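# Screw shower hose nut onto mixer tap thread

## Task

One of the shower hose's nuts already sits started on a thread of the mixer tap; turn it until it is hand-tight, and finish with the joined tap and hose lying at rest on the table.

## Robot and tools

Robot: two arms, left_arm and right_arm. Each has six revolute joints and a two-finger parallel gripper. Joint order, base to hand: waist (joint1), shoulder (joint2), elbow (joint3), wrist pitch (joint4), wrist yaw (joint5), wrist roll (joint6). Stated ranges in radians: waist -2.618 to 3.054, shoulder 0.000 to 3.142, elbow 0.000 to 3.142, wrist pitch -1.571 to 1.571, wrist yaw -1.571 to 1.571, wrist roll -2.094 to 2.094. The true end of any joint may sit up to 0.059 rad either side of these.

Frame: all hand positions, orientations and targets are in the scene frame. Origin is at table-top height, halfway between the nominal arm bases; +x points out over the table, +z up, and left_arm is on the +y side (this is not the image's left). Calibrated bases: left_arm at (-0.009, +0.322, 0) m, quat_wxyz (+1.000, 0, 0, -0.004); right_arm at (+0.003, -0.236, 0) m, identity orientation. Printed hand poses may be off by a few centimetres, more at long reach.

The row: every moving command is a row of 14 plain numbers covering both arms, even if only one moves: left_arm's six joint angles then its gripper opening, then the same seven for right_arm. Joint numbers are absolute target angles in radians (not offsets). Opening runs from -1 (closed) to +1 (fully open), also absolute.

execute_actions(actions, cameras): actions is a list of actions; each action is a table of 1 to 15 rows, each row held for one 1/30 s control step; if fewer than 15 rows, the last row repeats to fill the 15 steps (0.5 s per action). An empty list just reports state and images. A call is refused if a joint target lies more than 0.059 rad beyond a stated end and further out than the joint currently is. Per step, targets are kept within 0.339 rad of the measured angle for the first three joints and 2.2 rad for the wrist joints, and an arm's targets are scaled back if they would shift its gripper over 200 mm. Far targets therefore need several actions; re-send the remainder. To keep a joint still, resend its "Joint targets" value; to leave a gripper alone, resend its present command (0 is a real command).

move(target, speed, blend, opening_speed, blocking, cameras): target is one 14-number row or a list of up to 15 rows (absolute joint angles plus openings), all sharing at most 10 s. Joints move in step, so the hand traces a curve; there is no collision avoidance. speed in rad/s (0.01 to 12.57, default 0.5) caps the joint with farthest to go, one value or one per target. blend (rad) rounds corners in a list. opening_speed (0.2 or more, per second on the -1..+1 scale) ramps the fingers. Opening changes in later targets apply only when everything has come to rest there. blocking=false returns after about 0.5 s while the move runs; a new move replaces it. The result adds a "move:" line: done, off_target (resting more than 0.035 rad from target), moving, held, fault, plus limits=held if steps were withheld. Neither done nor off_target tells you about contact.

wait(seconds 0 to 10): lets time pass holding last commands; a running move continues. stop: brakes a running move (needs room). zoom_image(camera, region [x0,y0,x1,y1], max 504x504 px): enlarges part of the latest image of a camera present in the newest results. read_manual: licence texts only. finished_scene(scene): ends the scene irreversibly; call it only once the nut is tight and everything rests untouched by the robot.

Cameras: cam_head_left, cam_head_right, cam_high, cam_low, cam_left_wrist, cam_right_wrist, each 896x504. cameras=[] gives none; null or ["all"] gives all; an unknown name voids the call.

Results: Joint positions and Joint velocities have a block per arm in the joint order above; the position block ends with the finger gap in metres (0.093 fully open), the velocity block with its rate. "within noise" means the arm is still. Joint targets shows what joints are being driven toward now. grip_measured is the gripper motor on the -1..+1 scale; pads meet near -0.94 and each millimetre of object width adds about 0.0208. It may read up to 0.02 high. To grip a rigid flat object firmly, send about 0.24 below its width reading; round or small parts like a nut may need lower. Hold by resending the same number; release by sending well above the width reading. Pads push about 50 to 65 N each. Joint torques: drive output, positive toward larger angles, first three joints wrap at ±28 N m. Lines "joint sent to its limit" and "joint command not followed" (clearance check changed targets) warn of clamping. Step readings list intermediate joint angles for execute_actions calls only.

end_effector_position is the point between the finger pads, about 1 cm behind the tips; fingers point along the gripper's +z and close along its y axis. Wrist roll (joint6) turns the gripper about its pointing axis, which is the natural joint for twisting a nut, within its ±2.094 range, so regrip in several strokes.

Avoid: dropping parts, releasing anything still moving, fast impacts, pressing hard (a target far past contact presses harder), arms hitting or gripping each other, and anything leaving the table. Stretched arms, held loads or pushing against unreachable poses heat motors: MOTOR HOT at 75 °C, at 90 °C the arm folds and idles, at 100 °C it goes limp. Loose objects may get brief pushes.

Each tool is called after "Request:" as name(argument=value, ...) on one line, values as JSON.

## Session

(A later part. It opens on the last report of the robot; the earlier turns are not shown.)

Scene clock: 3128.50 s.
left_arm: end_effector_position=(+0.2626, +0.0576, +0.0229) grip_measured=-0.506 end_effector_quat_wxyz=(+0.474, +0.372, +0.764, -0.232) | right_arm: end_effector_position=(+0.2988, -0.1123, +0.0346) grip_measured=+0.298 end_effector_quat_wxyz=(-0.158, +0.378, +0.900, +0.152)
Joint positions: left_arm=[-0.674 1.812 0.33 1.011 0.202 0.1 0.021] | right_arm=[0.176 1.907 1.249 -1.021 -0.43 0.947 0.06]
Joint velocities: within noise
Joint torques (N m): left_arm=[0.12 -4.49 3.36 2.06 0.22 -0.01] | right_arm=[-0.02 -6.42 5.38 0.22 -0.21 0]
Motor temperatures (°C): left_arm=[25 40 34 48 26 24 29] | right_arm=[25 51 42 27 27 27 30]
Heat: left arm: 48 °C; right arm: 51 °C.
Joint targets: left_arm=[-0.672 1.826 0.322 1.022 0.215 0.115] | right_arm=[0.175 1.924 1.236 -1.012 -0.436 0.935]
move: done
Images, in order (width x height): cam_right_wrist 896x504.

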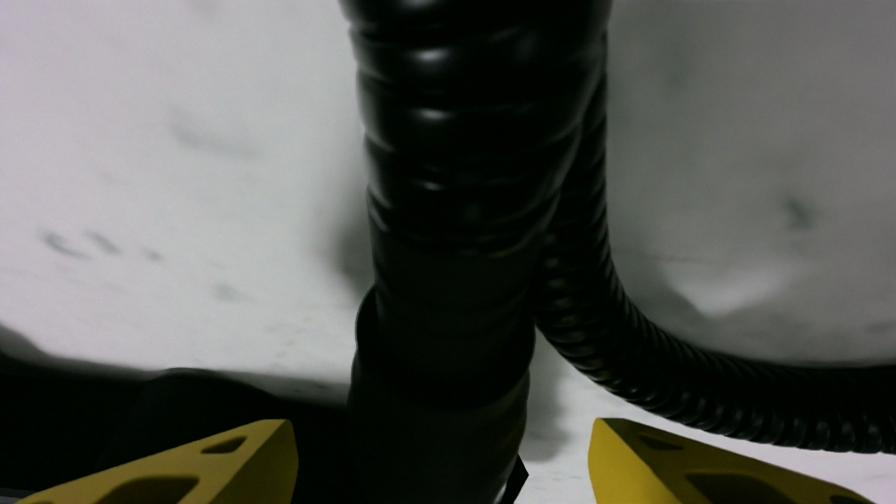

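Request:
move(target=[[-0.672,1.826,0.322,1.022,0.215,0.115,-0.8,0.175,1.924,1.236,-1.012,-0.436,0.935,-0.8],[-0.672,1.826,0.322,1.022,0.215,0.115,-0.8,0.218,2.019,1.413,-1.157,-0.371,1.0,-0.8],[-0.672,1.826,0.322,1.022,0.215,0.115,-0.8,0.258,2.182,1.625,-1.372,-0.297,1.067,-0.8],[-0.672,1.826,0.322,1.022,0.215,0.115,-0.8,0.281,2.298,1.773,-1.516,-0.256,1.112,-0.8],[-0.672,1.826,0.322,1.022,0.215,0.115,-0.8,0.281,2.298,1.773,-1.516,-0.256,1.112,0.3],[-0.672,1.826,0.322,1.022,0.215,0.115,-0.8,0.24,2.08,1.54,-1.35,-0.32,1.05,0.3],[-0.672,1.826,0.322,1.022,0.215,0.115,-0.8,0.175,1.865,1.27,-1.06,-0.438,0.935,0.3],[-0.672,1.826,0.322,1.022,0.215,0.115,-0.8,0.175,1.924,1.236,-1.012,-0.436,0.935,0.3]], speed=[0.5,0.9,0.9,0.9,0.8,1.3,1.3,0.6], blend=[0,0.05,0.05,0,0,0.05,0.02,0], opening_speed=5, cameras=[])

Request:
move(target=[[-0.672,1.826,0.322,1.022,0.215,0.115,-0.8,0.175,1.924,1.236,-1.012,-0.436,0.935,-0.8],[-0.672,1.826,0.322,1.022,0.215,0.115,-0.8,0.218,2.019,1.413,-1.157,-0.371,1.0,-0.8],[-0.672,1.826,0.322,1.022,0.215,0.115,-0.8,0.258,2.182,1.625,-1.372,-0.297,1.067,-0.8],[-0.672,1.826,0.322,1.022,0.215,0.115,-0.8,0.281,2.298,1.773,-1.516,-0.256,1.112,-0.8],[-0.672,1.826,0.322,1.022,0.215,0.115,-0.8,0.281,2.298,1.773,-1.516,-0.256,1.112,0.3],[-0.672,1.826,0.322,1.022,0.215,0.115,-0.8,0.24,2.08,1.54,-1.35,-0.32,1.05,0.3],[-0.672,1.826,0.322,1.022,0.215,0.115,-0.8,0.175,1.865,1.27,-1.06,-0.438,0.935,0.3],[-0.672,1.826,0.322,1.022,0.215,0.115,-0.8,0.175,1.924,1.236,-1.012,-0.436,0.935,0.3]], speed=[0.5,0.9,0.9,0.9,0.8,1.3,1.3,0.6], blend=[0,0.05,0.05,0,0,0.05,0.02,0], opening_speed=5, cameras=["cam_right_wrist"])

Request:
move(target=[[-0.672,1.826,0.322,1.022,0.215,0.115,-0.8,0.175,1.924,1.236,-1.012,-0.436,0.935,-0.8],[-0.672,1.826,0.322,1.022,0.215,0.115,-0.8,0.218,2.019,1.413,-1.157,-0.371,1.0,-0.8],[-0.672,1.826,0.322,1.022,0.215,0.115,-0.8,0.258,2.182,1.625,-1.372,-0.297,1.067,-0.8],[-0.672,1.826,0.322,1.022,0.215,0.115,-0.8,0.281,2.298,1.773,-1.516,-0.256,1.112,-0.8],[-0.672,1.826,0.322,1.022,0.215,0.115,-0.8,0.281,2.298,1.773,-1.516,-0.256,1.112,0.3],[-0.672,1.826,0.322,1.022,0.215,0.115,-0.8,0.24,2.08,1.54,-1.35,-0.32,1.05,0.3],[-0.672,1.826,0.322,1.022,0.215,0.115,-0.8,0.175,1.865,1.27,-1.06,-0.438,0.935,0.3],[-0.672,1.826,0.322,1.022,0.215,0.115,-0.8,0.175,1.924,1.236,-1.012,-0.436,0.935,0.3]], speed=[0.5,0.9,0.9,0.9,0.8,1.3,1.3,0.6], blend=[0,0.05,0.05,0,0,0.05,0.02,0], opening_speed=5, cameras=[])

Request:
move(target=[[-0.672,1.826,0.322,1.022,0.215,0.115,-0.8,0.175,1.924,1.236,-1.012,-0.436,0.935,-0.8],[-0.672,1.826,0.322,1.022,0.215,0.115,-0.8,0.218,2.019,1.413,-1.157,-0.371,1.0,-0.8],[-0.672,1.826,0.322,1.022,0.215,0.115,-0.8,0.258,2.182,1.625,-1.372,-0.297,1.067,-0.8],[-0.672,1.826,0.322,1.022,0.215,0.115,-0.8,0.281,2.298,1.773,-1.516,-0.256,1.112,-0.8],[-0.672,1.826,0.322,1.022,0.215,0.115,-0.8,0.281,2.298,1.773,-1.516,-0.256,1.112,0.3],[-0.672,1.826,0.322,1.022,0.215,0.115,-0.8,0.263,2.033,1.51,-1.34,-0.336,1.106,0.3],[-0.672,1.826,0.322,1.022,0.215,0.115,-0.8,0.4,1.6,1.4,-1.25,-0.1,1.3,0.0],[-0.672,1.826,0.322,1.022,0.215,0.115,-0.8,0.781,1.735,1.4,-1.288,0.385,1.66,0.0]], speed=[0.5,0.9,0.9,0.9,0.8,1.3,1.3,1.0], blend=[0,0.05,0.05,0,0,0.05,0.1,0], opening_speed=5, cameras=["cam_right_wrist"])

Request:
zoom_image(camera="cam_right_wrist", region=[410, 190, 510, 290])

Scene clock: 3152.27 s.
left_arm: end_effector_position=(+0.2630, +0.0579, +0.0229) grip_measured=-0.506 end_effector_quat_wxyz=(+0.474, +0.371, +0.765, -0.231) | right_arm: end_effector_position=(+0.2989, -0.1123, +0.0346) grip_measured=+0.298 end_effector_quat_wxyz=(-0.158, +0.378, +0.900, +0.152)
Joint positions: left_arm=[-0.673 1.812 0.33 1.012 0.2 0.098 0.021] | right_arm=[0.176 1.907 1.249 -1.021 -0.43 0.947 0.06]
Joint velocities: within noise
Joint torques (N m): left_arm=[0.06 -4.51 3.37 2.06 0.25 0.03] | right_arm=[-0.02 -6.42 5.37 0.2 -0.2 0.01]
Motor temperatures (°C): left_arm=[25 40 34 49 26 24 29] | right_arm=[25 51 41 27 27 27 30]
Heat: left arm: 49 °C; right arm: 51 °C.
Joint targets: left_arm=[-0.672 1.826 0.322 1.022 0.215 0.115] | right_arm=[0.175 1.924 1.236 -1.012 -0.436 0.935]
move: done
No camera images: "cameras" was empty.

Scene clock: 3156.70 s.
left_arm: end_effector_position=(+0.2631, +0.0579, +0.0229) grip_measured=-0.506 end_effector_quat_wxyz=(+0.474, +0.371, +0.765, -0.231) | right_arm: end_effector_position=(+0.2988, -0.1121, +0.0346) grip_measured=+0.298 end_effector_quat_wxyz=(-0.158, +0.377, +0.900, +0.152)
Joint positions: left_arm=[-0.673 1.812 0.33 1.012 0.2 0.098 0.021] | right_arm=[0.176 1.907 1.249 -1.021 -0.43 0.947 0.06]
Joint velocities: within noise
Joint torques (N m): left_arm=[0.03 -4.55 3.33 2.06 0.24 0.02] | right_arm=[-0.03 -6.41 5.37 0.2 -0.21 0.01]
Motor temperatures (°C): left_arm=[25 40 34 49 26 24 29] | right_arm=[25 51 41 27 27 27 30]
Heat: left arm: 49 °C; right arm: 51 °C.
Joint targets: left_arm=[-0.672 1.826 0.322 1.022 0.215 0.115] | right_arm=[0.175 1.924 1.236 -1.012 -0.436 0.935]
move: done
Images, in order (width x height): cam_right_wrist 896x504.

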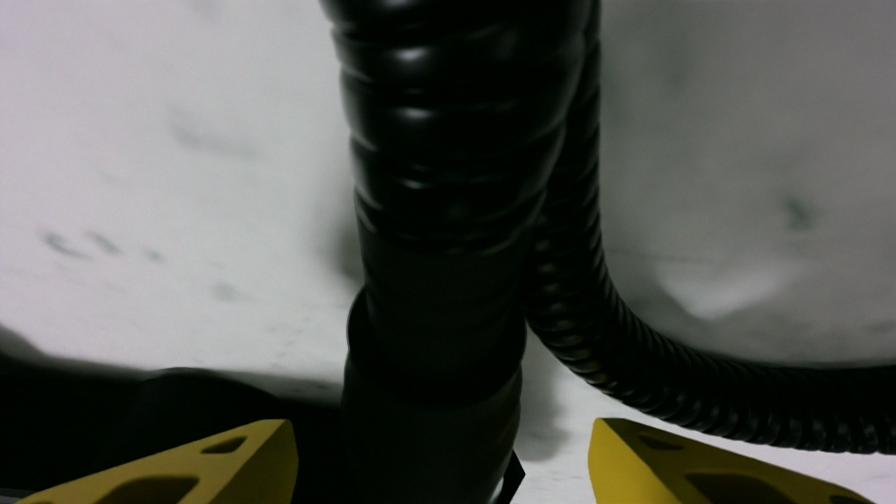

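Scene clock: 3161.13 s.
left_arm: end_effector_position=(+0.2631, +0.0580, +0.0229) grip_measured=-0.506 end_effector_quat_wxyz=(+0.474, +0.371, +0.765, -0.231) | right_arm: end_effector_position=(+0.2988, -0.1123, +0.0346) grip_measured=+0.298 end_effector_quat_wxyz=(-0.158, +0.378, +0.900, +0.152)
Joint positions: left_arm=[-0.672 1.812 0.33 1.012 0.201 0.098 0.021] | right_arm=[0.176 1.907 1.249 -1.021 -0.43 0.947 0.06]
Joint velocities: within noise
Joint torques (N m): left_arm=[-0.02 -4.49 3.36 2.08 0.22 0] | right_arm=[-0.01 -6.41 5.38 0.19 -0.2 0]
Motor temperatures (°C): left_arm=[25 40 34 49 26 24 29] | right_arm=[25 51 41 27 27 27 30]
Heat: left arm: 49 °C; right arm: 51 °C.
Joint targets: left_arm=[-0.672 1.826 0.322 1.022 0.215 0.115] | right_arm=[0.175 1.924 1.236 -1.012 -0.436 0.935]
move: done
No camera images: "cameras" was empty.

Scene clock: 3167.50 s.
left_arm: end_effector_position=(+0.2633, +0.0581, +0.0230) grip_measured=-0.506 end_effector_quat_wxyz=(+0.474, +0.370, +0.765, -0.231) | right_arm: end_effector_position=(+0.2654, -0.0633, +0.1278) grip_measured=+0.002 end_effector_quat_wxyz=(+0.174, +0.411, +0.892, -0.071)
Joint positions: left_arm=[-0.672 1.812 0.33 1.012 0.2 0.098 0.021] | right_arm=[0.781 1.72 1.415 -1.279 0.378 1.647 0.045]
Joint velocities: within noise
Joint torques (N m): left_arm=[-0.03 -4.52 3.29 2.04 0.25 0.02] | right_arm=[0.03 -5.57 5.82 0.18 0.4 0.24]
Motor temperatures (°C): left_arm=[25 40 34 49 26 24 29] | right_arm=[25 51 41 27 27 27 30]
Heat: left arm: 49 °C; right arm: 51 °C.
Joint targets: left_arm=[-0.672 1.826 0.322 1.022 0.215 0.115] | right_arm=[0.781 1.735 1.400 -1.288 0.385 1.660]
move: done; blend cut to 0 rad at target 7
Images, in order (width x height): cam_right_wrist 896x504.

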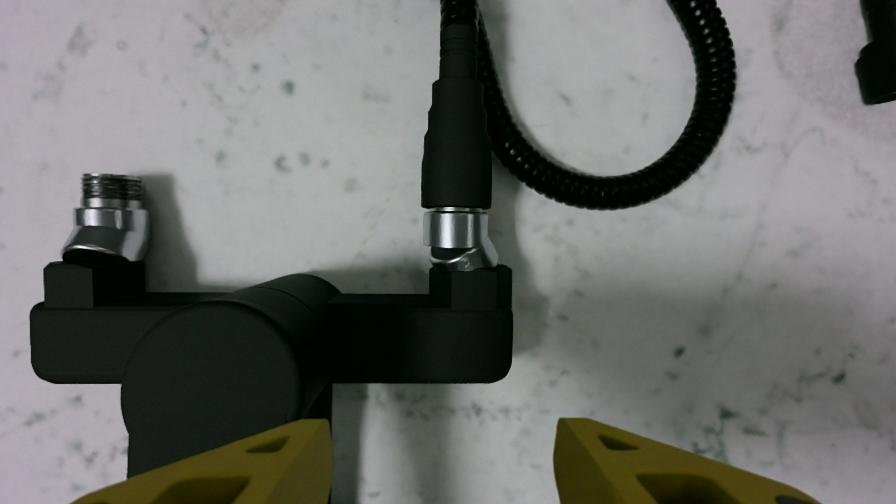

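Scaled by 5.040 from the camera's 896x504 image, which has a finer 1280x720 frame.

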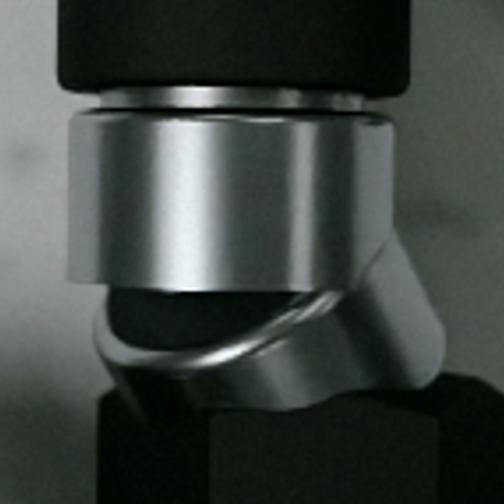

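Request:
move(target=[[-0.672,1.826,0.322,1.022,0.215,0.115,-0.8,0.4,1.55,1.35,-1.25,-0.1,1.3,0.3],[-0.672,1.826,0.322,1.022,0.215,0.115,-0.8,0.22,1.75,1.35,-1.2,-0.4,1.0,0.3],[-0.672,1.826,0.322,1.022,0.215,0.115,-0.8,0.175,1.865,1.27,-1.06,-0.438,0.92,0.3],[-0.672,1.826,0.322,1.022,0.215,0.115,-0.8,0.175,1.924,1.236,-1.012,-0.436,0.92,0.3],[-0.672,1.826,0.322,1.022,0.215,0.115,-0.8,0.175,1.924,1.236,-1.012,-0.436,0.92,-0.8],[-0.672,1.826,0.322,1.022,0.215,0.115,-0.8,0.218,2.019,1.413,-1.157,-0.371,0.985,-0.8],[-0.672,1.826,0.322,1.022,0.215,0.115,-0.8,0.258,2.182,1.625,-1.372,-0.297,1.052,-0.8],[-0.672,1.826,0.322,1.022,0.215,0.115,-0.8,0.281,2.298,1.773,-1.516,-0.256,1.097,-0.8]], speed=[1.2,1.0,0.8,0.5,0.5,0.9,0.9,0.9], blend=[0.1,0.05,0.02,0,0,0.05,0.05,0], opening_speed=5, cameras=["cam_right_wrist"])

Request:
move(target=[[-0.672,1.826,0.322,1.022,0.215,0.115,-0.8,0.281,2.298,1.773,-1.516,-0.256,1.097,0.3],[-0.672,1.826,0.322,1.022,0.215,0.115,-0.8,0.24,2.08,1.54,-1.35,-0.32,1.04,0.3],[-0.672,1.826,0.322,1.022,0.215,0.115,-0.8,0.175,1.865,1.27,-1.06,-0.438,0.92,0.3],[-0.672,1.826,0.322,1.022,0.215,0.115,-0.8,0.175,1.924,1.236,-1.012,-0.436,0.92,0.3],[-0.672,1.826,0.322,1.022,0.215,0.115,-0.8,0.175,1.924,1.236,-1.012,-0.436,0.92,-0.8],[-0.672,1.826,0.322,1.022,0.215,0.115,-0.8,0.218,2.019,1.413,-1.157,-0.371,0.985,-0.8],[-0.672,1.826,0.322,1.022,0.215,0.115,-0.8,0.258,2.182,1.625,-1.372,-0.297,1.052,-0.8],[-0.672,1.826,0.322,1.022,0.215,0.115,-0.8,0.281,2.298,1.773,-1.516,-0.256,1.097,-0.8]], speed=[0.8,1.3,1.3,0.6,0.5,0.9,0.9,0.9], blend=[0,0.05,0.02,0,0,0.05,0.05,0], opening_speed=5, cameras=[])

Request:
move(target=[[-0.672,1.826,0.322,1.022,0.215,0.115,-0.8,0.281,2.298,1.773,-1.516,-0.256,1.097,0.3],[-0.672,1.826,0.322,1.022,0.215,0.115,-0.8,0.24,2.08,1.54,-1.35,-0.32,1.04,0.3],[-0.672,1.826,0.322,1.022,0.215,0.115,-0.8,0.175,1.865,1.27,-1.06,-0.438,0.92,0.3],[-0.672,1.826,0.322,1.022,0.215,0.115,-0.8,0.175,1.924,1.236,-1.012,-0.436,0.92,0.3],[-0.672,1.826,0.322,1.022,0.215,0.115,-0.8,0.175,1.924,1.236,-1.012,-0.436,0.92,-0.8],[-0.672,1.826,0.322,1.022,0.215,0.115,-0.8,0.218,2.019,1.413,-1.157,-0.371,0.985,-0.8],[-0.672,1.826,0.322,1.022,0.215,0.115,-0.8,0.258,2.182,1.625,-1.372,-0.297,1.052,-0.8],[-0.672,1.826,0.322,1.022,0.215,0.115,-0.8,0.281,2.298,1.773,-1.516,-0.256,1.097,-0.8]], speed=[0.8,1.3,1.3,0.6,0.5,0.9,0.9,0.9], blend=[0,0.05,0.02,0,0,0.05,0.05,0], opening_speed=5, cameras=["cam_right_wrist"])

Request:
move(target=[[-0.672,1.826,0.322,1.022,0.215,0.115,-0.8,0.281,2.298,1.773,-1.516,-0.256,1.097,0.3],[-0.672,1.826,0.322,1.022,0.215,0.115,-0.8,0.24,2.08,1.54,-1.35,-0.32,1.04,0.3],[-0.672,1.826,0.322,1.022,0.215,0.115,-0.8,0.175,1.865,1.27,-1.06,-0.438,0.92,0.3],[-0.672,1.826,0.322,1.022,0.215,0.115,-0.8,0.175,1.924,1.236,-1.012,-0.436,0.92,0.3],[-0.672,1.826,0.322,1.022,0.215,0.115,-0.8,0.175,1.924,1.236,-1.012,-0.436,0.92,-0.8],[-0.672,1.826,0.322,1.022,0.215,0.115,-0.8,0.218,2.019,1.413,-1.157,-0.371,0.985,-0.8],[-0.672,1.826,0.322,1.022,0.215,0.115,-0.8,0.258,2.182,1.625,-1.372,-0.297,1.052,-0.8],[-0.672,1.826,0.322,1.022,0.215,0.115,-0.8,0.281,2.298,1.773,-1.516,-0.256,1.097,-0.8]], speed=[0.8,1.3,1.3,0.6,0.5,0.9,0.9,0.9], blend=[0,0.05,0.02,0,0,0.05,0.05,0], opening_speed=5, cameras=[])

Request:
move(target=[[-0.672,1.826,0.322,1.022,0.215,0.115,-0.8,0.281,2.298,1.773,-1.516,-0.256,1.097,0.3],[-0.672,1.826,0.322,1.022,0.215,0.115,-0.8,0.24,2.08,1.54,-1.35,-0.32,1.04,0.3],[-0.672,1.826,0.322,1.022,0.215,0.115,-0.8,0.175,1.865,1.27,-1.06,-0.438,0.92,0.3],[-0.672,1.826,0.322,1.022,0.215,0.115,-0.8,0.175,1.924,1.236,-1.012,-0.436,0.92,0.3],[-0.672,1.826,0.322,1.022,0.215,0.115,-0.8,0.175,1.924,1.236,-1.012,-0.436,0.92,-0.8],[-0.672,1.826,0.322,1.022,0.215,0.115,-0.8,0.218,2.019,1.413,-1.157,-0.371,0.985,-0.8],[-0.672,1.826,0.322,1.022,0.215,0.115,-0.8,0.258,2.182,1.625,-1.372,-0.297,1.052,-0.8],[-0.672,1.826,0.322,1.022,0.215,0.115,-0.8,0.281,2.298,1.773,-1.516,-0.256,1.097,-0.8]], speed=[0.8,1.3,1.3,0.6,0.5,0.9,0.9,0.9], blend=[0,0.05,0.02,0,0,0.05,0.05,0], opening_speed=5, cameras=["cam_right_wrist"])

Scene clock: 3192.07 s.
left_arm: end_effector_position=(+0.2638, +0.0585, +0.0228) grip_measured=-0.506 end_effector_quat_wxyz=(+0.475, +0.368, +0.766, -0.230) | right_arm: end_effector_position=(+0.3010, -0.1050, +0.0342) grip_measured=-0.541 end_effector_quat_wxyz=(-0.268, +0.410, +0.871, -0.047)
Joint positions: left_arm=[-0.672 1.813 0.33 1.013 0.196 0.096 0.021] | right_arm=[0.275 2.274 1.746 -1.528 -0.273 1.087 0.019]
Joint velocities: within noise
Joint torques (N m): left_arm=[-0.01 -4.6 3.3 2.05 0.28 0.04] | right_arm=[0.58 -8.12 8.68 -0.74 0.11 0.23]
Motor temperatures (°C): left_arm=[25 40 33 49 26 24 29] | right_arm=[25 50 41 27 27 27 30]
Heat: left arm: 49 °C; right arm: 50 °C.
Joint targets: left_arm=[-0.672 1.826 0.322 1.022 0.215 0.115] | right_arm=[0.281 2.298 1.773 -1.516 -0.256 1.097]
move: done
Images, in order (width x height): cam_right_wrist 896x504.

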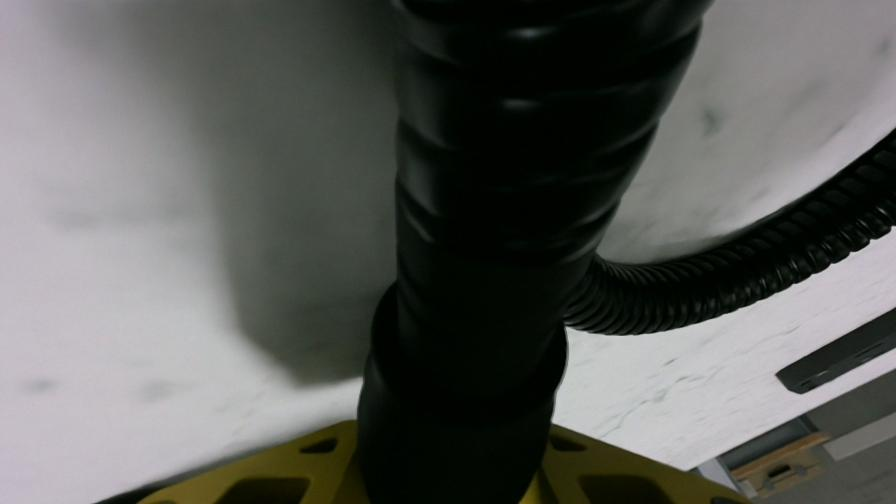

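Scene clock: 3196.50 s.
left_arm: end_effector_position=(+0.2634, +0.0582, +0.0229) grip_measured=-0.506 end_effector_quat_wxyz=(+0.474, +0.369, +0.765, -0.231) | right_arm: end_effector_position=(+0.3023, -0.1071, +0.0362) grip_measured=-0.542 end_effector_quat_wxyz=(-0.263, +0.410, +0.872, -0.049)
Joint positions: left_arm=[-0.672 1.813 0.33 1.013 0.2 0.096 0.021] | right_arm=[0.273 2.27 1.751 -1.532 -0.263 1.087 0.019]
Joint velocities: within noise
Joint torques (N m): left_arm=[-0.02 -4.55 3.3 2.06 0.25 0.03] | right_arm=[0.77 -7.77 8.24 -0.69 0.03 0.24]
Motor temperatures (°C): left_arm=[25 40 33 49 26 24 29] | right_arm=[25 51 41 27 27 27 30]
Heat: left arm: 49 °C; right arm: 51 °C.
Joint targets: left_arm=[-0.672 1.826 0.322 1.022 0.215 0.115] | right_arm=[0.281 2.298 1.773 -1.516 -0.256 1.097]
move: done
No camera images: "cameras" was empty.

Scene clock: 3200.90 s.
left_arm: end_effector_position=(+0.2635, +0.0582, +0.0230) grip_measured=-0.506 end_effector_quat_wxyz=(+0.474, +0.369, +0.765, -0.231) | right_arm: end_effector_position=(+0.3024, -0.1072, +0.0361) grip_measured=-0.542 end_effector_quat_wxyz=(-0.263, +0.411, +0.872, -0.049)
Joint positions: left_arm=[-0.672 1.813 0.33 1.013 0.2 0.096 0.021] | right_arm=[0.272 2.27 1.751 -1.532 -0.263 1.088 0.019]
Joint velocities: within noise
Joint torques (N m): left_arm=[-0.05 -4.55 3.29 2.06 0.25 0.01] | right_arm=[0.77 -7.82 8.25 -0.69 0.03 0.23]
Motor temperatures (°C): left_arm=[25 40 33 50 26 24 29] | right_arm=[25 51 41 27 27 27 30]
Heat: left arm: 50 °C; right arm: 51 °C.
Joint targets: left_arm=[-0.672 1.826 0.322 1.022 0.215 0.115] | right_arm=[0.281 2.298 1.773 -1.516 -0.256 1.097]
move: done
Images, in order (width x height): cam_right_wrist 896x504.

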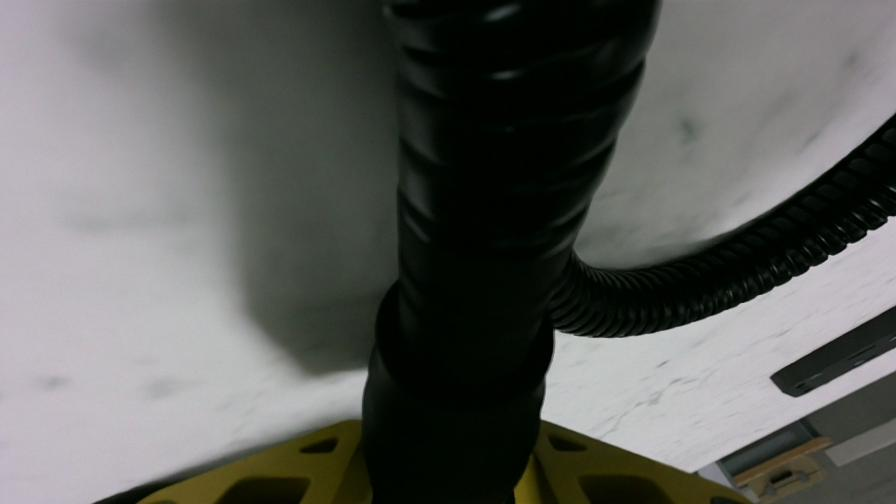

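Scene clock: 3205.30 s.
left_arm: end_effector_position=(+0.2635, +0.0582, +0.0230) grip_measured=-0.506 end_effector_quat_wxyz=(+0.474, +0.369, +0.765, -0.231) | right_arm: end_effector_position=(+0.3023, -0.1072, +0.0361) grip_measured=-0.542 end_effector_quat_wxyz=(-0.263, +0.410, +0.872, -0.050)
Joint positions: left_arm=[-0.672 1.813 0.33 1.013 0.2 0.096 0.021] | right_arm=[0.273 2.27 1.75 -1.532 -0.262 1.087 0.019]
Joint velocities: within noise
Joint torques (N m): left_arm=[-0.08 -4.59 3.29 2.05 0.25 0.02] | right_arm=[0.79 -7.82 8.28 -0.69 0.03 0.24]
Motor temperatures (°C): left_arm=[25 40 33 50 26 24 29] | right_arm=[25 51 41 27 27 27 30]
Heat: left arm: 50 °C; right arm: 51 °C.
Joint targets: left_arm=[-0.672 1.826 0.322 1.022 0.215 0.115] | right_arm=[0.281 2.298 1.773 -1.516 -0.256 1.097]
move: done
No camera images: "cameras" was empty.

Scene clock: 3209.67 s.
left_arm: end_effector_position=(+0.2634, +0.0581, +0.0230) grip_measured=-0.506 end_effector_quat_wxyz=(+0.474, +0.370, +0.765, -0.231) | right_arm: end_effector_position=(+0.3021, -0.1073, +0.0362) grip_measured=-0.542 end_effector_quat_wxyz=(-0.264, +0.411, +0.871, -0.050)
Joint positions: left_arm=[-0.672 1.813 0.33 1.013 0.201 0.097 0.021] | right_arm=[0.272 2.27 1.75 -1.533 -0.263 1.088 0.019]
Joint velocities: within noise
Joint torques (N m): left_arm=[-0.06 -4.6 3.29 2.05 0.24 0.03] | right_arm=[0.79 -7.82 8.34 -0.69 0.05 0.23]
Motor temperatures (°C): left_arm=[25 40 33 50 26 24 29] | right_arm=[25 51 41 27 27 27 30]
Heat: left arm: 50 °C; right arm: 51 °C.
Joint targets: left_arm=[-0.672 1.826 0.322 1.022 0.215 0.115] | right_arm=[0.281 2.298 1.773 -1.516 -0.256 1.097]
move: done
Images, in order (width x height): cam_right_wrist 896x504.

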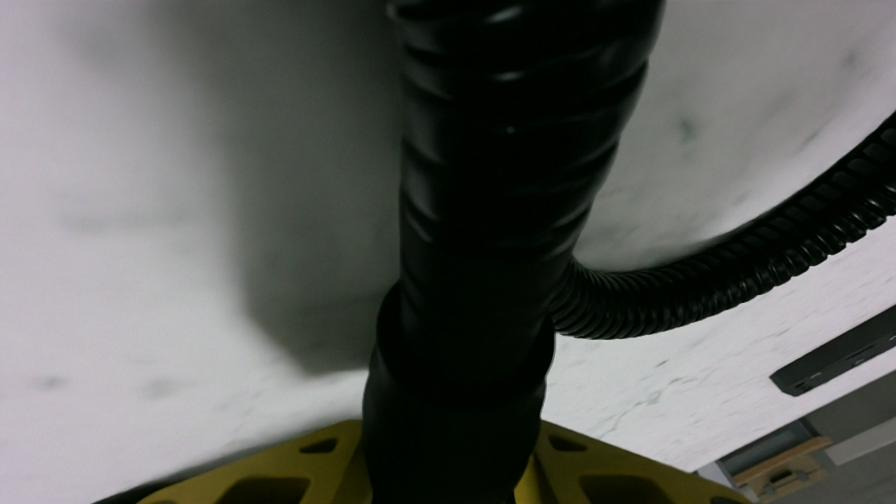

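Request:
move(target=[[-0.672,1.826,0.322,1.022,0.215,0.115,-0.8,0.281,2.298,1.773,-1.516,-0.256,1.097,0.3],[-0.672,1.826,0.322,1.022,0.215,0.115,-0.8,0.263,2.033,1.51,-1.34,-0.336,1.106,0.3],[-0.672,1.826,0.322,1.022,0.215,0.115,-0.8,0.4,1.6,1.4,-1.25,-0.1,1.3,0.0],[-0.672,1.826,0.322,1.022,0.215,0.115,-0.8,0.781,1.735,1.4,-1.288,0.385,1.66,0.0]], speed=[0.8,1.3,1.3,1.0], blend=[0,0.05,0.1,0], opening_speed=5, cameras=["cam_right_wrist"])

Request:
zoom_image(camera="cam_right_wrist", region=[410, 190, 510, 290])

Scene clock: 3217.87 s.
left_arm: end_effector_position=(+0.2634, +0.0582, +0.0230) grip_measured=-0.506 end_effector_quat_wxyz=(+0.474, +0.370, +0.765, -0.231) | right_arm: end_effector_position=(+0.2655, -0.0634, +0.1278) grip_measured=+0.002 end_effector_quat_wxyz=(+0.174, +0.411, +0.892, -0.072)
Joint positions: left_arm=[-0.672 1.813 0.33 1.013 0.2 0.097 0.021] | right_arm=[0.781 1.72 1.415 -1.279 0.378 1.647 0.045]
Joint velocities: within noise
Joint torques (N m): left_arm=[-0.02 -4.59 3.34 2.05 0.26 0.02] | right_arm=[0.06 -5.56 5.81 0.17 0.39 0.24]
Motor temperatures (°C): left_arm=[25 40 33 50 26 24 29] | right_arm=[25 52 42 27 27 27 30]
Heat: left arm: 50 °C; right arm: 52 °C.
Joint targets: left_arm=[-0.672 1.826 0.322 1.022 0.215 0.115] | right_arm=[0.781 1.735 1.400 -1.288 0.385 1.660]
move: done; blend cut to 0 rad at target 3
Images, in order (width x height): cam_right_wrist 896x504.

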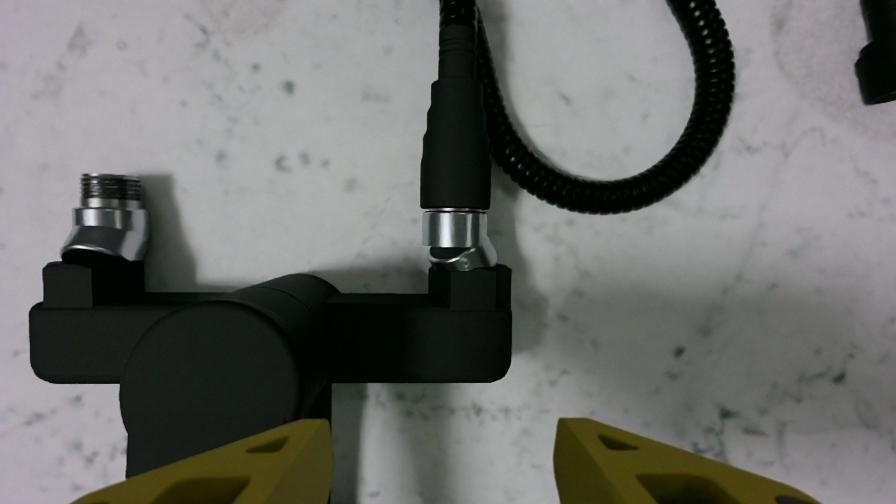

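Scaled by 5.040 from the camera's 896x504 image, which has a finer 1280x720 frame.

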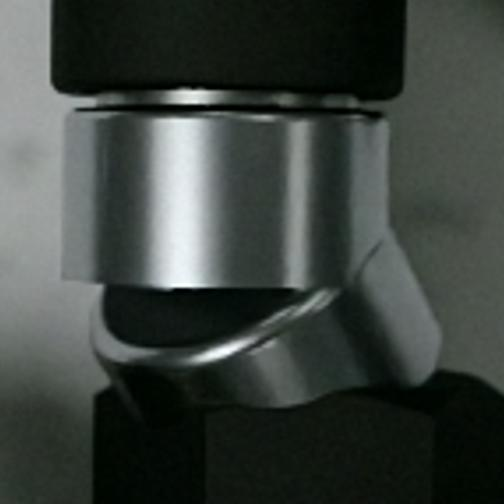

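Request:
move(target=[[-0.672,1.826,0.322,1.022,0.215,0.115,-0.8,0.4,1.55,1.35,-1.25,-0.1,1.3,0.3],[-0.672,1.826,0.322,1.022,0.215,0.115,-0.8,0.22,1.75,1.35,-1.2,-0.4,1.0,0.3],[-0.672,1.826,0.322,1.022,0.215,0.115,-0.8,0.175,1.865,1.27,-1.06,-0.438,0.92,0.3],[-0.672,1.826,0.322,1.022,0.215,0.115,-0.8,0.175,1.924,1.236,-1.012,-0.436,0.92,0.3],[-0.672,1.826,0.322,1.022,0.215,0.115,-0.8,0.175,1.924,1.236,-1.012,-0.436,0.92,-0.8],[-0.672,1.826,0.322,1.022,0.215,0.115,-0.8,0.218,2.019,1.413,-1.157,-0.371,0.985,-0.8],[-0.672,1.826,0.322,1.022,0.215,0.115,-0.8,0.258,2.182,1.625,-1.372,-0.297,1.052,-0.8],[-0.672,1.826,0.322,1.022,0.215,0.115,-0.8,0.281,2.298,1.773,-1.516,-0.256,1.097,-0.8]], speed=[1.2,1.0,0.8,0.5,0.5,0.9,0.9,0.9], blend=[0.1,0.05,0.02,0,0,0.05,0.05,0], opening_speed=5, cameras=["cam_right_wrist"])

Request:
move(target=[[-0.672,1.826,0.322,1.022,0.215,0.115,-0.8,0.281,2.298,1.773,-1.516,-0.256,1.097,0.3],[-0.672,1.826,0.322,1.022,0.215,0.115,-0.8,0.24,2.08,1.54,-1.35,-0.32,1.04,0.3],[-0.672,1.826,0.322,1.022,0.215,0.115,-0.8,0.175,1.865,1.27,-1.06,-0.438,0.92,0.3],[-0.672,1.826,0.322,1.022,0.215,0.115,-0.8,0.175,1.924,1.236,-1.012,-0.436,0.92,0.3],[-0.672,1.826,0.322,1.022,0.215,0.115,-0.8,0.175,1.924,1.236,-1.012,-0.436,0.92,-0.8],[-0.672,1.826,0.322,1.022,0.215,0.115,-0.8,0.218,2.019,1.413,-1.157,-0.371,0.985,-0.8],[-0.672,1.826,0.322,1.022,0.215,0.115,-0.8,0.258,2.182,1.625,-1.372,-0.297,1.052,-0.8],[-0.672,1.826,0.322,1.022,0.215,0.115,-0.8,0.281,2.298,1.773,-1.516,-0.256,1.097,-0.8]], speed=[0.8,1.3,1.3,0.6,0.5,0.9,0.9,0.9], blend=[0,0.05,0.02,0,0,0.05,0.05,0], opening_speed=5, cameras=[])

Request:
move(target=[[-0.672,1.826,0.322,1.022,0.215,0.115,-0.8,0.281,2.298,1.773,-1.516,-0.256,1.097,0.3],[-0.672,1.826,0.322,1.022,0.215,0.115,-0.8,0.24,2.08,1.54,-1.35,-0.32,1.04,0.3],[-0.672,1.826,0.322,1.022,0.215,0.115,-0.8,0.175,1.865,1.27,-1.06,-0.438,0.92,0.3],[-0.672,1.826,0.322,1.022,0.215,0.115,-0.8,0.175,1.924,1.236,-1.012,-0.436,0.92,0.3],[-0.672,1.826,0.322,1.022,0.215,0.115,-0.8,0.175,1.924,1.236,-1.012,-0.436,0.92,-0.8],[-0.672,1.826,0.322,1.022,0.215,0.115,-0.8,0.218,2.019,1.413,-1.157,-0.371,0.985,-0.8],[-0.672,1.826,0.322,1.022,0.215,0.115,-0.8,0.258,2.182,1.625,-1.372,-0.297,1.052,-0.8],[-0.672,1.826,0.322,1.022,0.215,0.115,-0.8,0.281,2.298,1.773,-1.516,-0.256,1.097,-0.8]], speed=[0.8,1.3,1.3,0.6,0.5,0.9,0.9,0.9], blend=[0,0.05,0.02,0,0,0.05,0.05,0], opening_speed=5, cameras=[])

Request:
move(target=[[-0.672,1.826,0.322,1.022,0.215,0.115,-0.8,0.281,2.298,1.773,-1.516,-0.256,1.097,0.3],[-0.672,1.826,0.322,1.022,0.215,0.115,-0.8,0.24,2.08,1.54,-1.35,-0.32,1.04,0.3],[-0.672,1.826,0.322,1.022,0.215,0.115,-0.8,0.175,1.865,1.27,-1.06,-0.438,0.92,0.3],[-0.672,1.826,0.322,1.022,0.215,0.115,-0.8,0.175,1.924,1.236,-1.012,-0.436,0.92,0.3],[-0.672,1.826,0.322,1.022,0.215,0.115,-0.8,0.175,1.924,1.236,-1.012,-0.436,0.92,-0.8],[-0.672,1.826,0.322,1.022,0.215,0.115,-0.8,0.218,2.019,1.413,-1.157,-0.371,0.985,-0.8],[-0.672,1.826,0.322,1.022,0.215,0.115,-0.8,0.258,2.182,1.625,-1.372,-0.297,1.052,-0.8],[-0.672,1.826,0.322,1.022,0.215,0.115,-0.8,0.281,2.298,1.773,-1.516,-0.256,1.097,-0.8]], speed=[0.8,1.3,1.3,0.6,0.5,0.9,0.9,0.9], blend=[0,0.05,0.02,0,0,0.05,0.05,0], opening_speed=5, cameras=[])

Request:
move(target=[[-0.672,1.826,0.322,1.022,0.215,0.115,-0.8,0.281,2.298,1.773,-1.516,-0.256,1.097,0.3],[-0.672,1.826,0.322,1.022,0.215,0.115,-0.8,0.24,2.08,1.54,-1.35,-0.32,1.04,0.3],[-0.672,1.826,0.322,1.022,0.215,0.115,-0.8,0.175,1.865,1.27,-1.06,-0.438,0.92,0.3],[-0.672,1.826,0.322,1.022,0.215,0.115,-0.8,0.175,1.924,1.236,-1.012,-0.436,0.92,0.3],[-0.672,1.826,0.322,1.022,0.215,0.115,-0.8,0.175,1.924,1.236,-1.012,-0.436,0.92,-0.8],[-0.672,1.826,0.322,1.022,0.215,0.115,-0.8,0.218,2.019,1.413,-1.157,-0.371,0.985,-0.8],[-0.672,1.826,0.322,1.022,0.215,0.115,-0.8,0.258,2.182,1.625,-1.372,-0.297,1.052,-0.8],[-0.672,1.826,0.322,1.022,0.215,0.115,-0.8,0.281,2.298,1.773,-1.516,-0.256,1.097,-0.8]], speed=[0.8,1.3,1.3,0.6,0.5,0.9,0.9,0.9], blend=[0,0.05,0.02,0,0,0.05,0.05,0], opening_speed=5, cameras=["cam_right_wrist"])

Request:
move(target=[[-0.672,1.826,0.322,1.022,0.215,0.115,-0.8,0.281,2.298,1.773,-1.516,-0.256,1.097,0.3],[-0.672,1.826,0.322,1.022,0.215,0.115,-0.8,0.263,2.033,1.51,-1.34,-0.336,1.106,0.3],[-0.672,1.826,0.322,1.022,0.215,0.115,-0.8,0.4,1.6,1.4,-1.25,-0.1,1.3,0.0],[-0.672,1.826,0.322,1.022,0.215,0.115,-0.8,0.781,1.735,1.4,-1.288,0.385,1.66,0.0]], speed=[0.8,1.3,1.3,1.0], blend=[0,0.05,0.1,0], opening_speed=5, cameras=["cam_right_wrist"])

Request:
zoom_image(camera="cam_right_wrist", region=[410, 190, 510, 290])

Scene clock: 3244.13 s.
left_arm: end_effector_position=(+0.2641, +0.0588, +0.0229) grip_measured=-0.506 end_effector_quat_wxyz=(+0.475, +0.368, +0.766, -0.230) | right_arm: end_effector_position=(+0.3015, -0.1045, +0.0349) grip_measured=-0.544 end_effector_quat_wxyz=(-0.269, +0.410, +0.871, -0.044)
Joint positions: left_arm=[-0.672 1.813 0.33 1.013 0.195 0.095 0.021] | right_arm=[0.273 2.272 1.746 -1.527 -0.279 1.084 0.019]
Joint velocities: within noise
Joint torques (N m): left_arm=[-0.05 -4.63 3.34 2.04 0.29 0.03] | right_arm=[0.73 -7.98 8.73 -0.75 0.17 0.26]
Motor temperatures (°C): left_arm=[25 39 33 50 26 24 29] | right_arm=[25 51 41 27 27 27 30]
Heat: left arm: 50 °C; right arm: 51 °C.
Joint targets: left_arm=[-0.672 1.826 0.322 1.022 0.215 0.115] | right_arm=[0.281 2.298 1.773 -1.516 -0.256 1.097]
move: done
Images, in order (width x height): cam_right_wrist 896x504.

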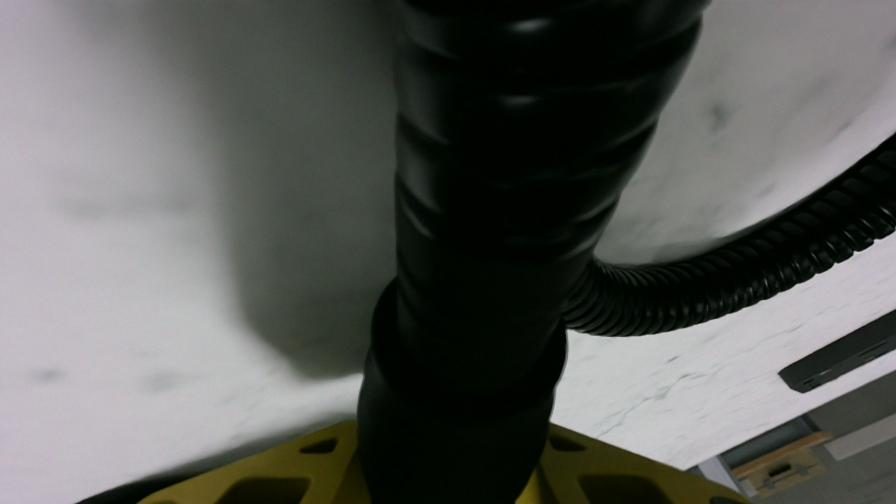

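Scene clock: 3248.63 s.
left_arm: end_effector_position=(+0.2643, +0.0589, +0.0229) grip_measured=-0.506 end_effector_quat_wxyz=(+0.475, +0.367, +0.766, -0.229) | right_arm: end_effector_position=(+0.3042, -0.1063, +0.0364) grip_measured=-0.542 end_effector_quat_wxyz=(-0.263, +0.408, +0.874, -0.040)
Joint positions: left_arm=[-0.672 1.813 0.33 1.013 0.194 0.095 0.021] | right_arm=[0.268 2.267 1.75 -1.524 -0.273 1.076 0.019]
Joint velocities: within noise
Joint torques (N m): left_arm=[-0.08 -4.57 3.28 2.07 0.31 0.06] | right_arm=[1.11 -7.57 8.38 -0.75 0.11 0.33]
Motor temperatures (°C): left_arm=[25 39 33 50 26 24 30] | right_arm=[25 51 41 27 27 27 30]
Heat: left arm: 50 °C; right arm: 51 °C.
Joint targets: left_arm=[-0.672 1.826 0.322 1.022 0.215 0.115] | right_arm=[0.281 2.298 1.773 -1.516 -0.256 1.097]
move: done
No camera images: "cameras" was empty.

Scene clock: 3252.93 s.
left_arm: end_effector_position=(+0.2661, +0.0606, +0.0227) grip_measured=-0.506 end_effector_quat_wxyz=(+0.476, +0.362, +0.769, -0.226) | right_arm: end_effector_position=(+0.3082, -0.1043, +0.0365) grip_measured=-0.543 end_effector_quat_wxyz=(-0.258, +0.401, +0.878, -0.029)
Joint positions: left_arm=[-0.67 1.813 0.33 1.013 0.183 0.09 0.021] | right_arm=[0.268 2.264 1.752 -1.509 -0.28 1.061 0.019]
Joint velocities: within noise
Joint torques (N m): left_arm=[-0.24 -4.53 3.33 2.04 0.38 0.1] | right_arm=[1.13 -7.32 8.18 -0.88 0.2 0.48]
Motor temperatures (°C): left_arm=[25 39 33 50 26 24 30] | right_arm=[25 51 41 27 27 27 30]
Heat: left arm: 50 °C; right arm: 51 °C.
Joint targets: left_arm=[-0.672 1.826 0.322 1.022 0.215 0.115] | right_arm=[0.281 2.298 1.773 -1.516 -0.256 1.097]
move: off_target (right_arm); right_arm: the wrist roll is farthest, 0.036 rad from its target
No camera images: "cameras" was empty.

Scene clock: 3257.40 s.
left_arm: end_effector_position=(+0.2673, +0.0617, +0.0227) grip_measured=-0.506 end_effector_quat_wxyz=(+0.476, +0.357, +0.771, -0.225) | right_arm: end_effector_position=(+0.3105, -0.1022, +0.0378) grip_measured=-0.543 end_effector_quat_wxyz=(-0.255, +0.398, +0.881, -0.020)
Joint positions: left_arm=[-0.668 1.813 0.33 1.014 0.178 0.082 0.021] | right_arm=[0.267 2.26 1.755 -1.501 -0.289 1.051 0.019]
Joint velocities: within noise
Joint torques (N m): left_arm=[-0.47 -4.63 3.34 2.04 0.41 0.18] | right_arm=[1.22 -7.05 8.01 -0.93 0.26 0.58]
Motor temperatures (°C): left_arm=[25 39 33 50 26 24 30] | right_arm=[25 51 41 27 27 27 30]
Heat: left arm: 50 °C; right arm: 51 °C.
Joint targets: left_arm=[-0.672 1.826 0.322 1.022 0.215 0.115] | right_arm=[0.281 2.298 1.773 -1.516 -0.256 1.097]
move: off_target (left_arm, right_arm); left_arm: the wrist yaw is farthest, 0.037 rad from its target; right_arm: the wrist roll is farthest, 0.046 rad from its target
No camera images: "cameras" was empty.

Scene clock: 3261.87 s.
left_arm: end_effector_position=(+0.2679, +0.0623, +0.0228) grip_measured=-0.506 end_effector_quat_wxyz=(+0.476, +0.352, +0.774, -0.227) | right_arm: end_effector_position=(+0.3124, -0.1012, +0.0399) grip_measured=-0.544 end_effector_quat_wxyz=(-0.253, +0.394, +0.883, -0.012)
Joint positions: left_arm=[-0.666 1.813 0.33 1.014 0.177 0.071 0.021] | right_arm=[0.265 2.255 1.758 -1.499 -0.296 1.041 0.019]
Joint velocities: within noise
Joint torques (N m): left_arm=[-0.66 -4.59 3.25 2.03 0.44 0.25] | right_arm=[1.37 -6.65 7.62 -0.93 0.33 0.66]
Motor temperatures (°C): left_arm=[25 39 33 50 26 24 30] | right_arm=[25 51 41 27 27 27 30]
Heat: left arm: 50 °C; right arm: 51 °C.
Joint targets: left_arm=[-0.672 1.826 0.322 1.022 0.215 0.115] | right_arm=[0.281 2.298 1.773 -1.516 -0.256 1.097]
move: off_target (left_arm, right_arm); left_arm: the wrist roll is farthest, 0.044 rad from its target; right_arm: the wrist roll is farthest, 0.056 rad from its target
Images, in order (width x height): cam_right_wrist 896x504.

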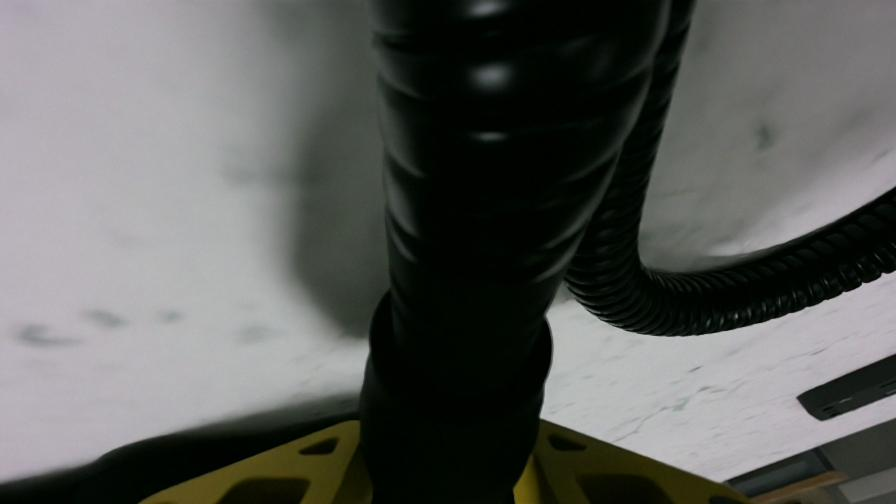

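Scene clock: 3266.07 s.
left_arm: end_effector_position=(+0.2667, +0.0612, +0.0229) grip_measured=-0.506 end_effector_quat_wxyz=(+0.476, +0.361, +0.769, -0.226) | right_arm: end_effector_position=(+0.2655, -0.0635, +0.1279) grip_measured=+0.002 end_effector_quat_wxyz=(+0.174, +0.411, +0.892, -0.071)
Joint positions: left_arm=[-0.666 1.813 0.33 1.014 0.187 0.089 0.021] | right_arm=[0.781 1.72 1.415 -1.279 0.378 1.647 0.045]
Joint velocities: within noise
Joint torques (N m): left_arm=[-0.61 -4.59 3.3 2.04 0.35 0.08] | right_arm=[0.06 -5.56 5.81 0.16 0.39 0.24]
Motor temperatures (°C): left_arm=[25 39 33 50 26 24 30] | right_arm=[25 51 41 27 27 27 30]
Heat: left arm: 50 °C; right arm: 51 °C.
Joint targets: left_arm=[-0.672 1.826 0.322 1.022 0.215 0.115] | right_arm=[0.781 1.735 1.400 -1.288 0.385 1.660]
move: done; blend cut to 0 rad at target 3
Images, in order (width x height): cam_right_wrist 896x504.

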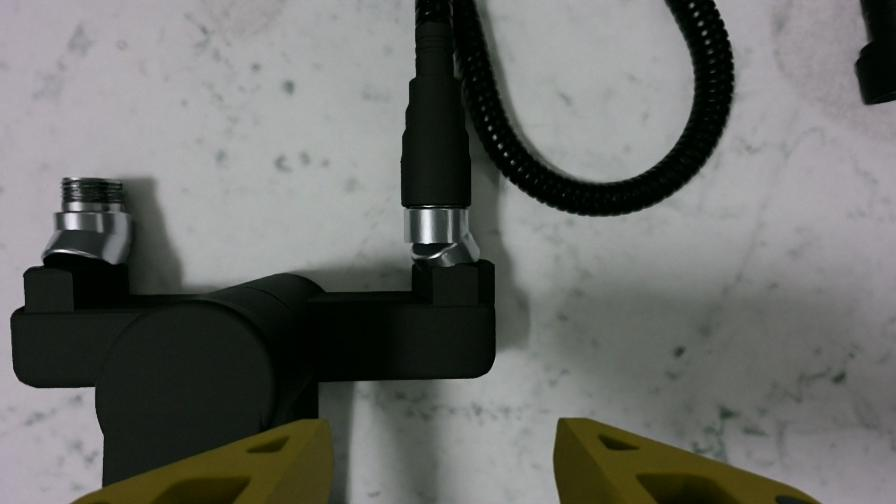

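Scaled by 5.040 from the camera's 896x504 image, which has a finer 1280x720 frame.

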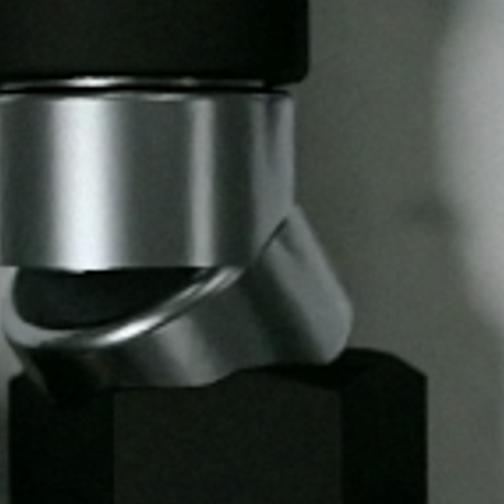

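Request:
move(target=[[-0.672,1.826,0.322,1.022,0.215,0.115,-0.8,0.4,1.55,1.35,-1.25,-0.1,1.3,0.3],[-0.672,1.826,0.322,1.022,0.215,0.115,-0.8,0.22,1.75,1.35,-1.2,-0.4,1.0,0.3],[-0.672,1.826,0.322,1.022,0.215,0.115,-0.8,0.185,1.887,1.299,-1.063,-0.438,0.92,0.3],[-0.672,1.826,0.322,1.022,0.215,0.115,-0.8,0.185,1.946,1.265,-1.015,-0.436,0.92,0.3]], speed=[1.2,1.0,0.8,0.5], blend=[0.1,0.05,0.02,0], opening_speed=5, cameras=["cam_right_wrist"])

Scene clock: 3276.37 s.
left_arm: end_effector_position=(+0.2667, +0.0612, +0.0229) grip_measured=-0.506 end_effector_quat_wxyz=(+0.476, +0.361, +0.769, -0.226) | right_arm: end_effector_position=(+0.3028, -0.1074, +0.0326) grip_measured=+0.298 end_effector_quat_wxyz=(-0.161, +0.366, +0.904, +0.151)
Joint positions: left_arm=[-0.666 1.813 0.33 1.014 0.187 0.089 0.021] | right_arm=[0.188 1.934 1.276 -1.027 -0.431 0.933 0.06]
Joint velocities: within noise
Joint torques (N m): left_arm=[-0.65 -4.6 3.36 2.04 0.34 0.11] | right_arm=[-0.17 -6.97 5.49 0.22 -0.2 0.02]
Motor temperatures (°C): left_arm=[25 39 33 50 26 24 30] | right_arm=[25 51 41 27 27 27 30]
Heat: left arm: 50 °C; right arm: 51 °C.
Joint targets: left_arm=[-0.672 1.826 0.322 1.022 0.215 0.115] | right_arm=[0.185 1.946 1.265 -1.015 -0.436 0.920]
move: done
Images, in order (width x height): cam_right_wrist 896x504.

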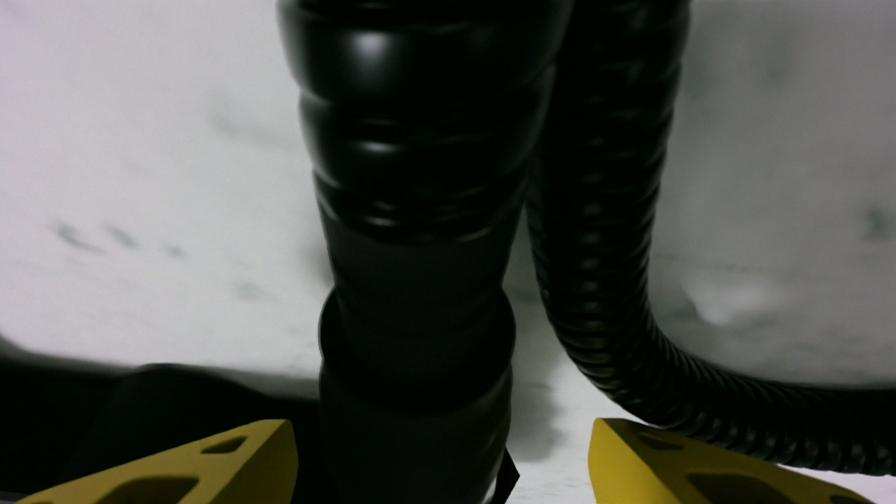

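Request:
move(target=[[-0.672,1.826,0.322,1.022,0.215,0.115,-0.8,0.202,1.97,1.323,-1.02,-0.436,0.92,0.3],[-0.672,1.826,0.322,1.022,0.215,0.115,-0.8,0.202,1.97,1.323,-1.02,-0.436,0.92,-1.0]], speed=[0.5,0.5], opening_speed=3, cameras=["cam_right_wrist"])

Request:
move(target=[[-0.672,1.826,0.322,1.022,0.215,0.115,-0.8,0.236,2.057,1.463,-1.162,-0.371,0.985,-1.0]], speed=[0.6], cameras=[])

Request:
move(target=[[-0.672,1.826,0.322,1.022,0.215,0.115,-0.8,0.276,2.22,1.675,-1.377,-0.297,1.052,-1.0]], speed=[0.6], cameras=[])

Request:
move(target=[[-0.672,1.826,0.322,1.022,0.215,0.115,-0.8,0.299,2.336,1.823,-1.521,-0.256,1.097,-1.0]], speed=[0.6], cameras=["cam_right_wrist"])

Scene clock: 3285.83 s.
left_arm: end_effector_position=(+0.2667, +0.0612, +0.0229) grip_measured=-0.506 end_effector_quat_wxyz=(+0.476, +0.361, +0.769, -0.226) | right_arm: end_effector_position=(+0.3074, -0.1031, +0.0325) grip_measured=-0.555 end_effector_quat_wxyz=(-0.161, +0.362, +0.905, +0.154)
Joint positions: left_arm=[-0.666 1.813 0.33 1.014 0.187 0.089 0.021] | right_arm=[0.196 1.951 1.299 -1.028 -0.437 0.932 0.019]
Joint velocities: within noise
Joint torques (N m): left_arm=[-0.61 -4.57 3.29 2.04 0.35 0.09] | right_arm=[0.58 -6.63 8.88 0.18 -0.14 0.01]
Motor temperatures (°C): left_arm=[25 39 32 50 26 24 30] | right_arm=[25 51 41 27 27 27 30]
Heat: left arm: 50 °C; right arm: 51 °C.
Joint targets: left_arm=[-0.672 1.826 0.322 1.022 0.215 0.115] | right_arm=[0.202 1.970 1.323 -1.020 -0.436 0.920]
move: done
Images, in order (width x height): cam_right_wrist 896x504.

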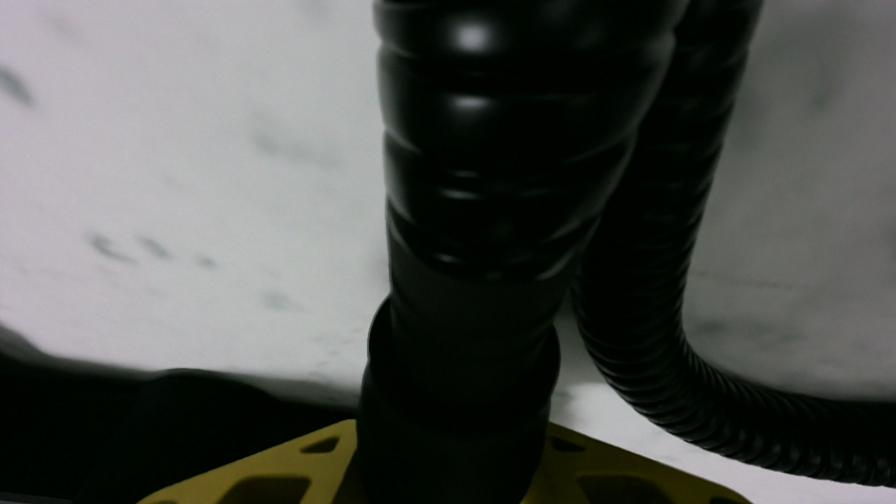

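Scene clock: 3286.67 s.
left_arm: end_effector_position=(+0.2681, +0.0624, +0.0228) grip_measured=-0.506 end_effector_quat_wxyz=(+0.475, +0.347, +0.775, -0.229) | right_arm: end_effector_position=(+0.3129, -0.0998, +0.0386) grip_measured=-0.541 end_effector_quat_wxyz=(-0.181, +0.359, +0.908, +0.118)
Joint positions: left_arm=[-0.666 1.813 0.33 1.015 0.176 0.06 0.021] | right_arm=[0.22 2.026 1.435 -1.159 -0.399 0.937 0.019]
Joint velocities: within noise
Joint torques (N m): left_arm=[-0.59 -4.63 3.26 2.03 0.44 0.38] | right_arm=[1.39 -6.19 9.26 -0.11 0.14 0.57]
Motor temperatures (°C): left_arm=[25 39 32 50 26 24 30] | right_arm=[25 51 41 27 27 27 30]
Heat: left arm: 50 °C; right arm: 51 °C.
Joint targets: left_arm=[-0.672 1.826 0.322 1.022 0.215 0.115] | right_arm=[0.236 2.057 1.463 -1.162 -0.371 0.985]
move: off_target (left_arm, right_arm); left_arm: the wrist roll is farthest, 0.055 rad from its target; right_arm: the wrist roll is farthest, 0.048 rad from its target
No camera images: "cameras" was empty.

Scene clock: 3287.53 s.
left_arm: end_effector_position=(+0.2697, +0.0639, +0.0229) grip_measured=-0.506 end_effector_quat_wxyz=(+0.476, +0.341, +0.778, -0.227) | right_arm: end_effector_position=(+0.3162, -0.0973, +0.0401) grip_measured=-0.540 end_effector_quat_wxyz=(-0.226, +0.375, +0.898, +0.040)
Joint positions: left_arm=[-0.664 1.813 0.33 1.016 0.167 0.051 0.021] | right_arm=[0.255 2.177 1.657 -1.377 -0.335 0.99 0.019]
Joint velocities: within noise
Joint torques (N m): left_arm=[-0.83 -4.63 3.33 2.05 0.51 0.47] | right_arm=[1.83 -6.23 8.2 -0.46 0.28 0.71]
Motor temperatures (°C): left_arm=[25 39 32 50 26 24 30] | right_arm=[25 51 41 27 27 27 30]
Heat: left arm: 50 °C; right arm: 51 °C.
Joint targets: left_arm=[-0.672 1.826 0.322 1.022 0.215 0.115] | right_arm=[0.276 2.220 1.675 -1.377 -0.297 1.052]
move: off_target (left_arm, right_arm); left_arm: the wrist roll is farthest, 0.064 rad from its target; right_arm: the wrist roll is farthest, 0.062 rad from its target
No camera images: "cameras" was empty.

Scene clock: 3288.37 s.
left_arm: end_effector_position=(+0.2697, +0.0639, +0.0229) grip_measured=-0.506 end_effector_quat_wxyz=(+0.476, +0.341, +0.778, -0.227) | right_arm: end_effector_position=(+0.3162, -0.0972, +0.0405) grip_measured=-0.539 end_effector_quat_wxyz=(-0.257, +0.389, +0.885, -0.017)
Joint positions: left_arm=[-0.664 1.813 0.33 1.016 0.167 0.051 0.021] | right_arm=[0.275 2.286 1.809 -1.53 -0.294 1.037 0.019]
Joint velocities: within noise
Joint torques (N m): left_arm=[-0.83 -4.59 3.33 2.03 0.53 0.46] | right_arm=[2.09 -6.37 7.58 -0.66 0.31 0.7]
Motor temperatures (°C): left_arm=[25 39 32 50 26 24 30] | right_arm=[25 51 41 27 27 27 30]
Heat: left arm: 50 °C; right arm: 51 °C.
Joint targets: left_arm=[-0.672 1.826 0.322 1.022 0.215 0.115] | right_arm=[0.299 2.336 1.823 -1.521 -0.256 1.097]
move: off_target (left_arm, right_arm); left_arm: the wrist roll is farthest, 0.064 rad from its target; right_arm: the wrist roll is farthest, 0.060 rad from its target
Images, in order (width x height): cam_right_wrist 896x504.

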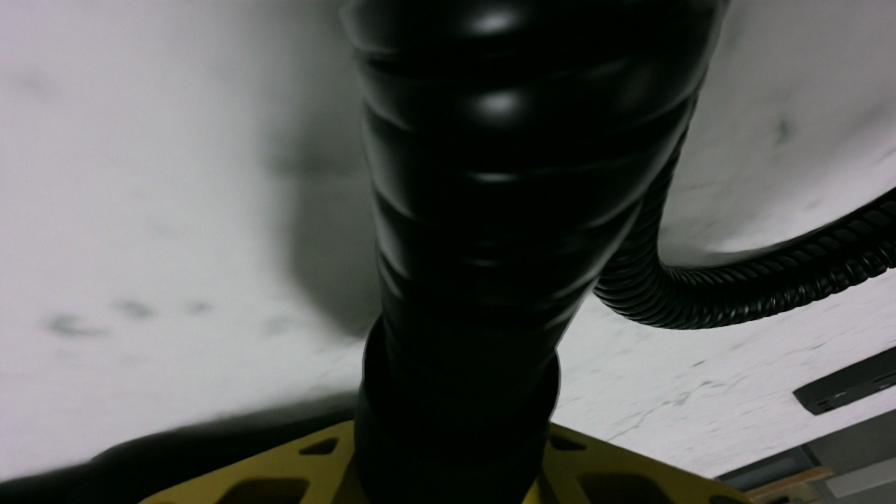

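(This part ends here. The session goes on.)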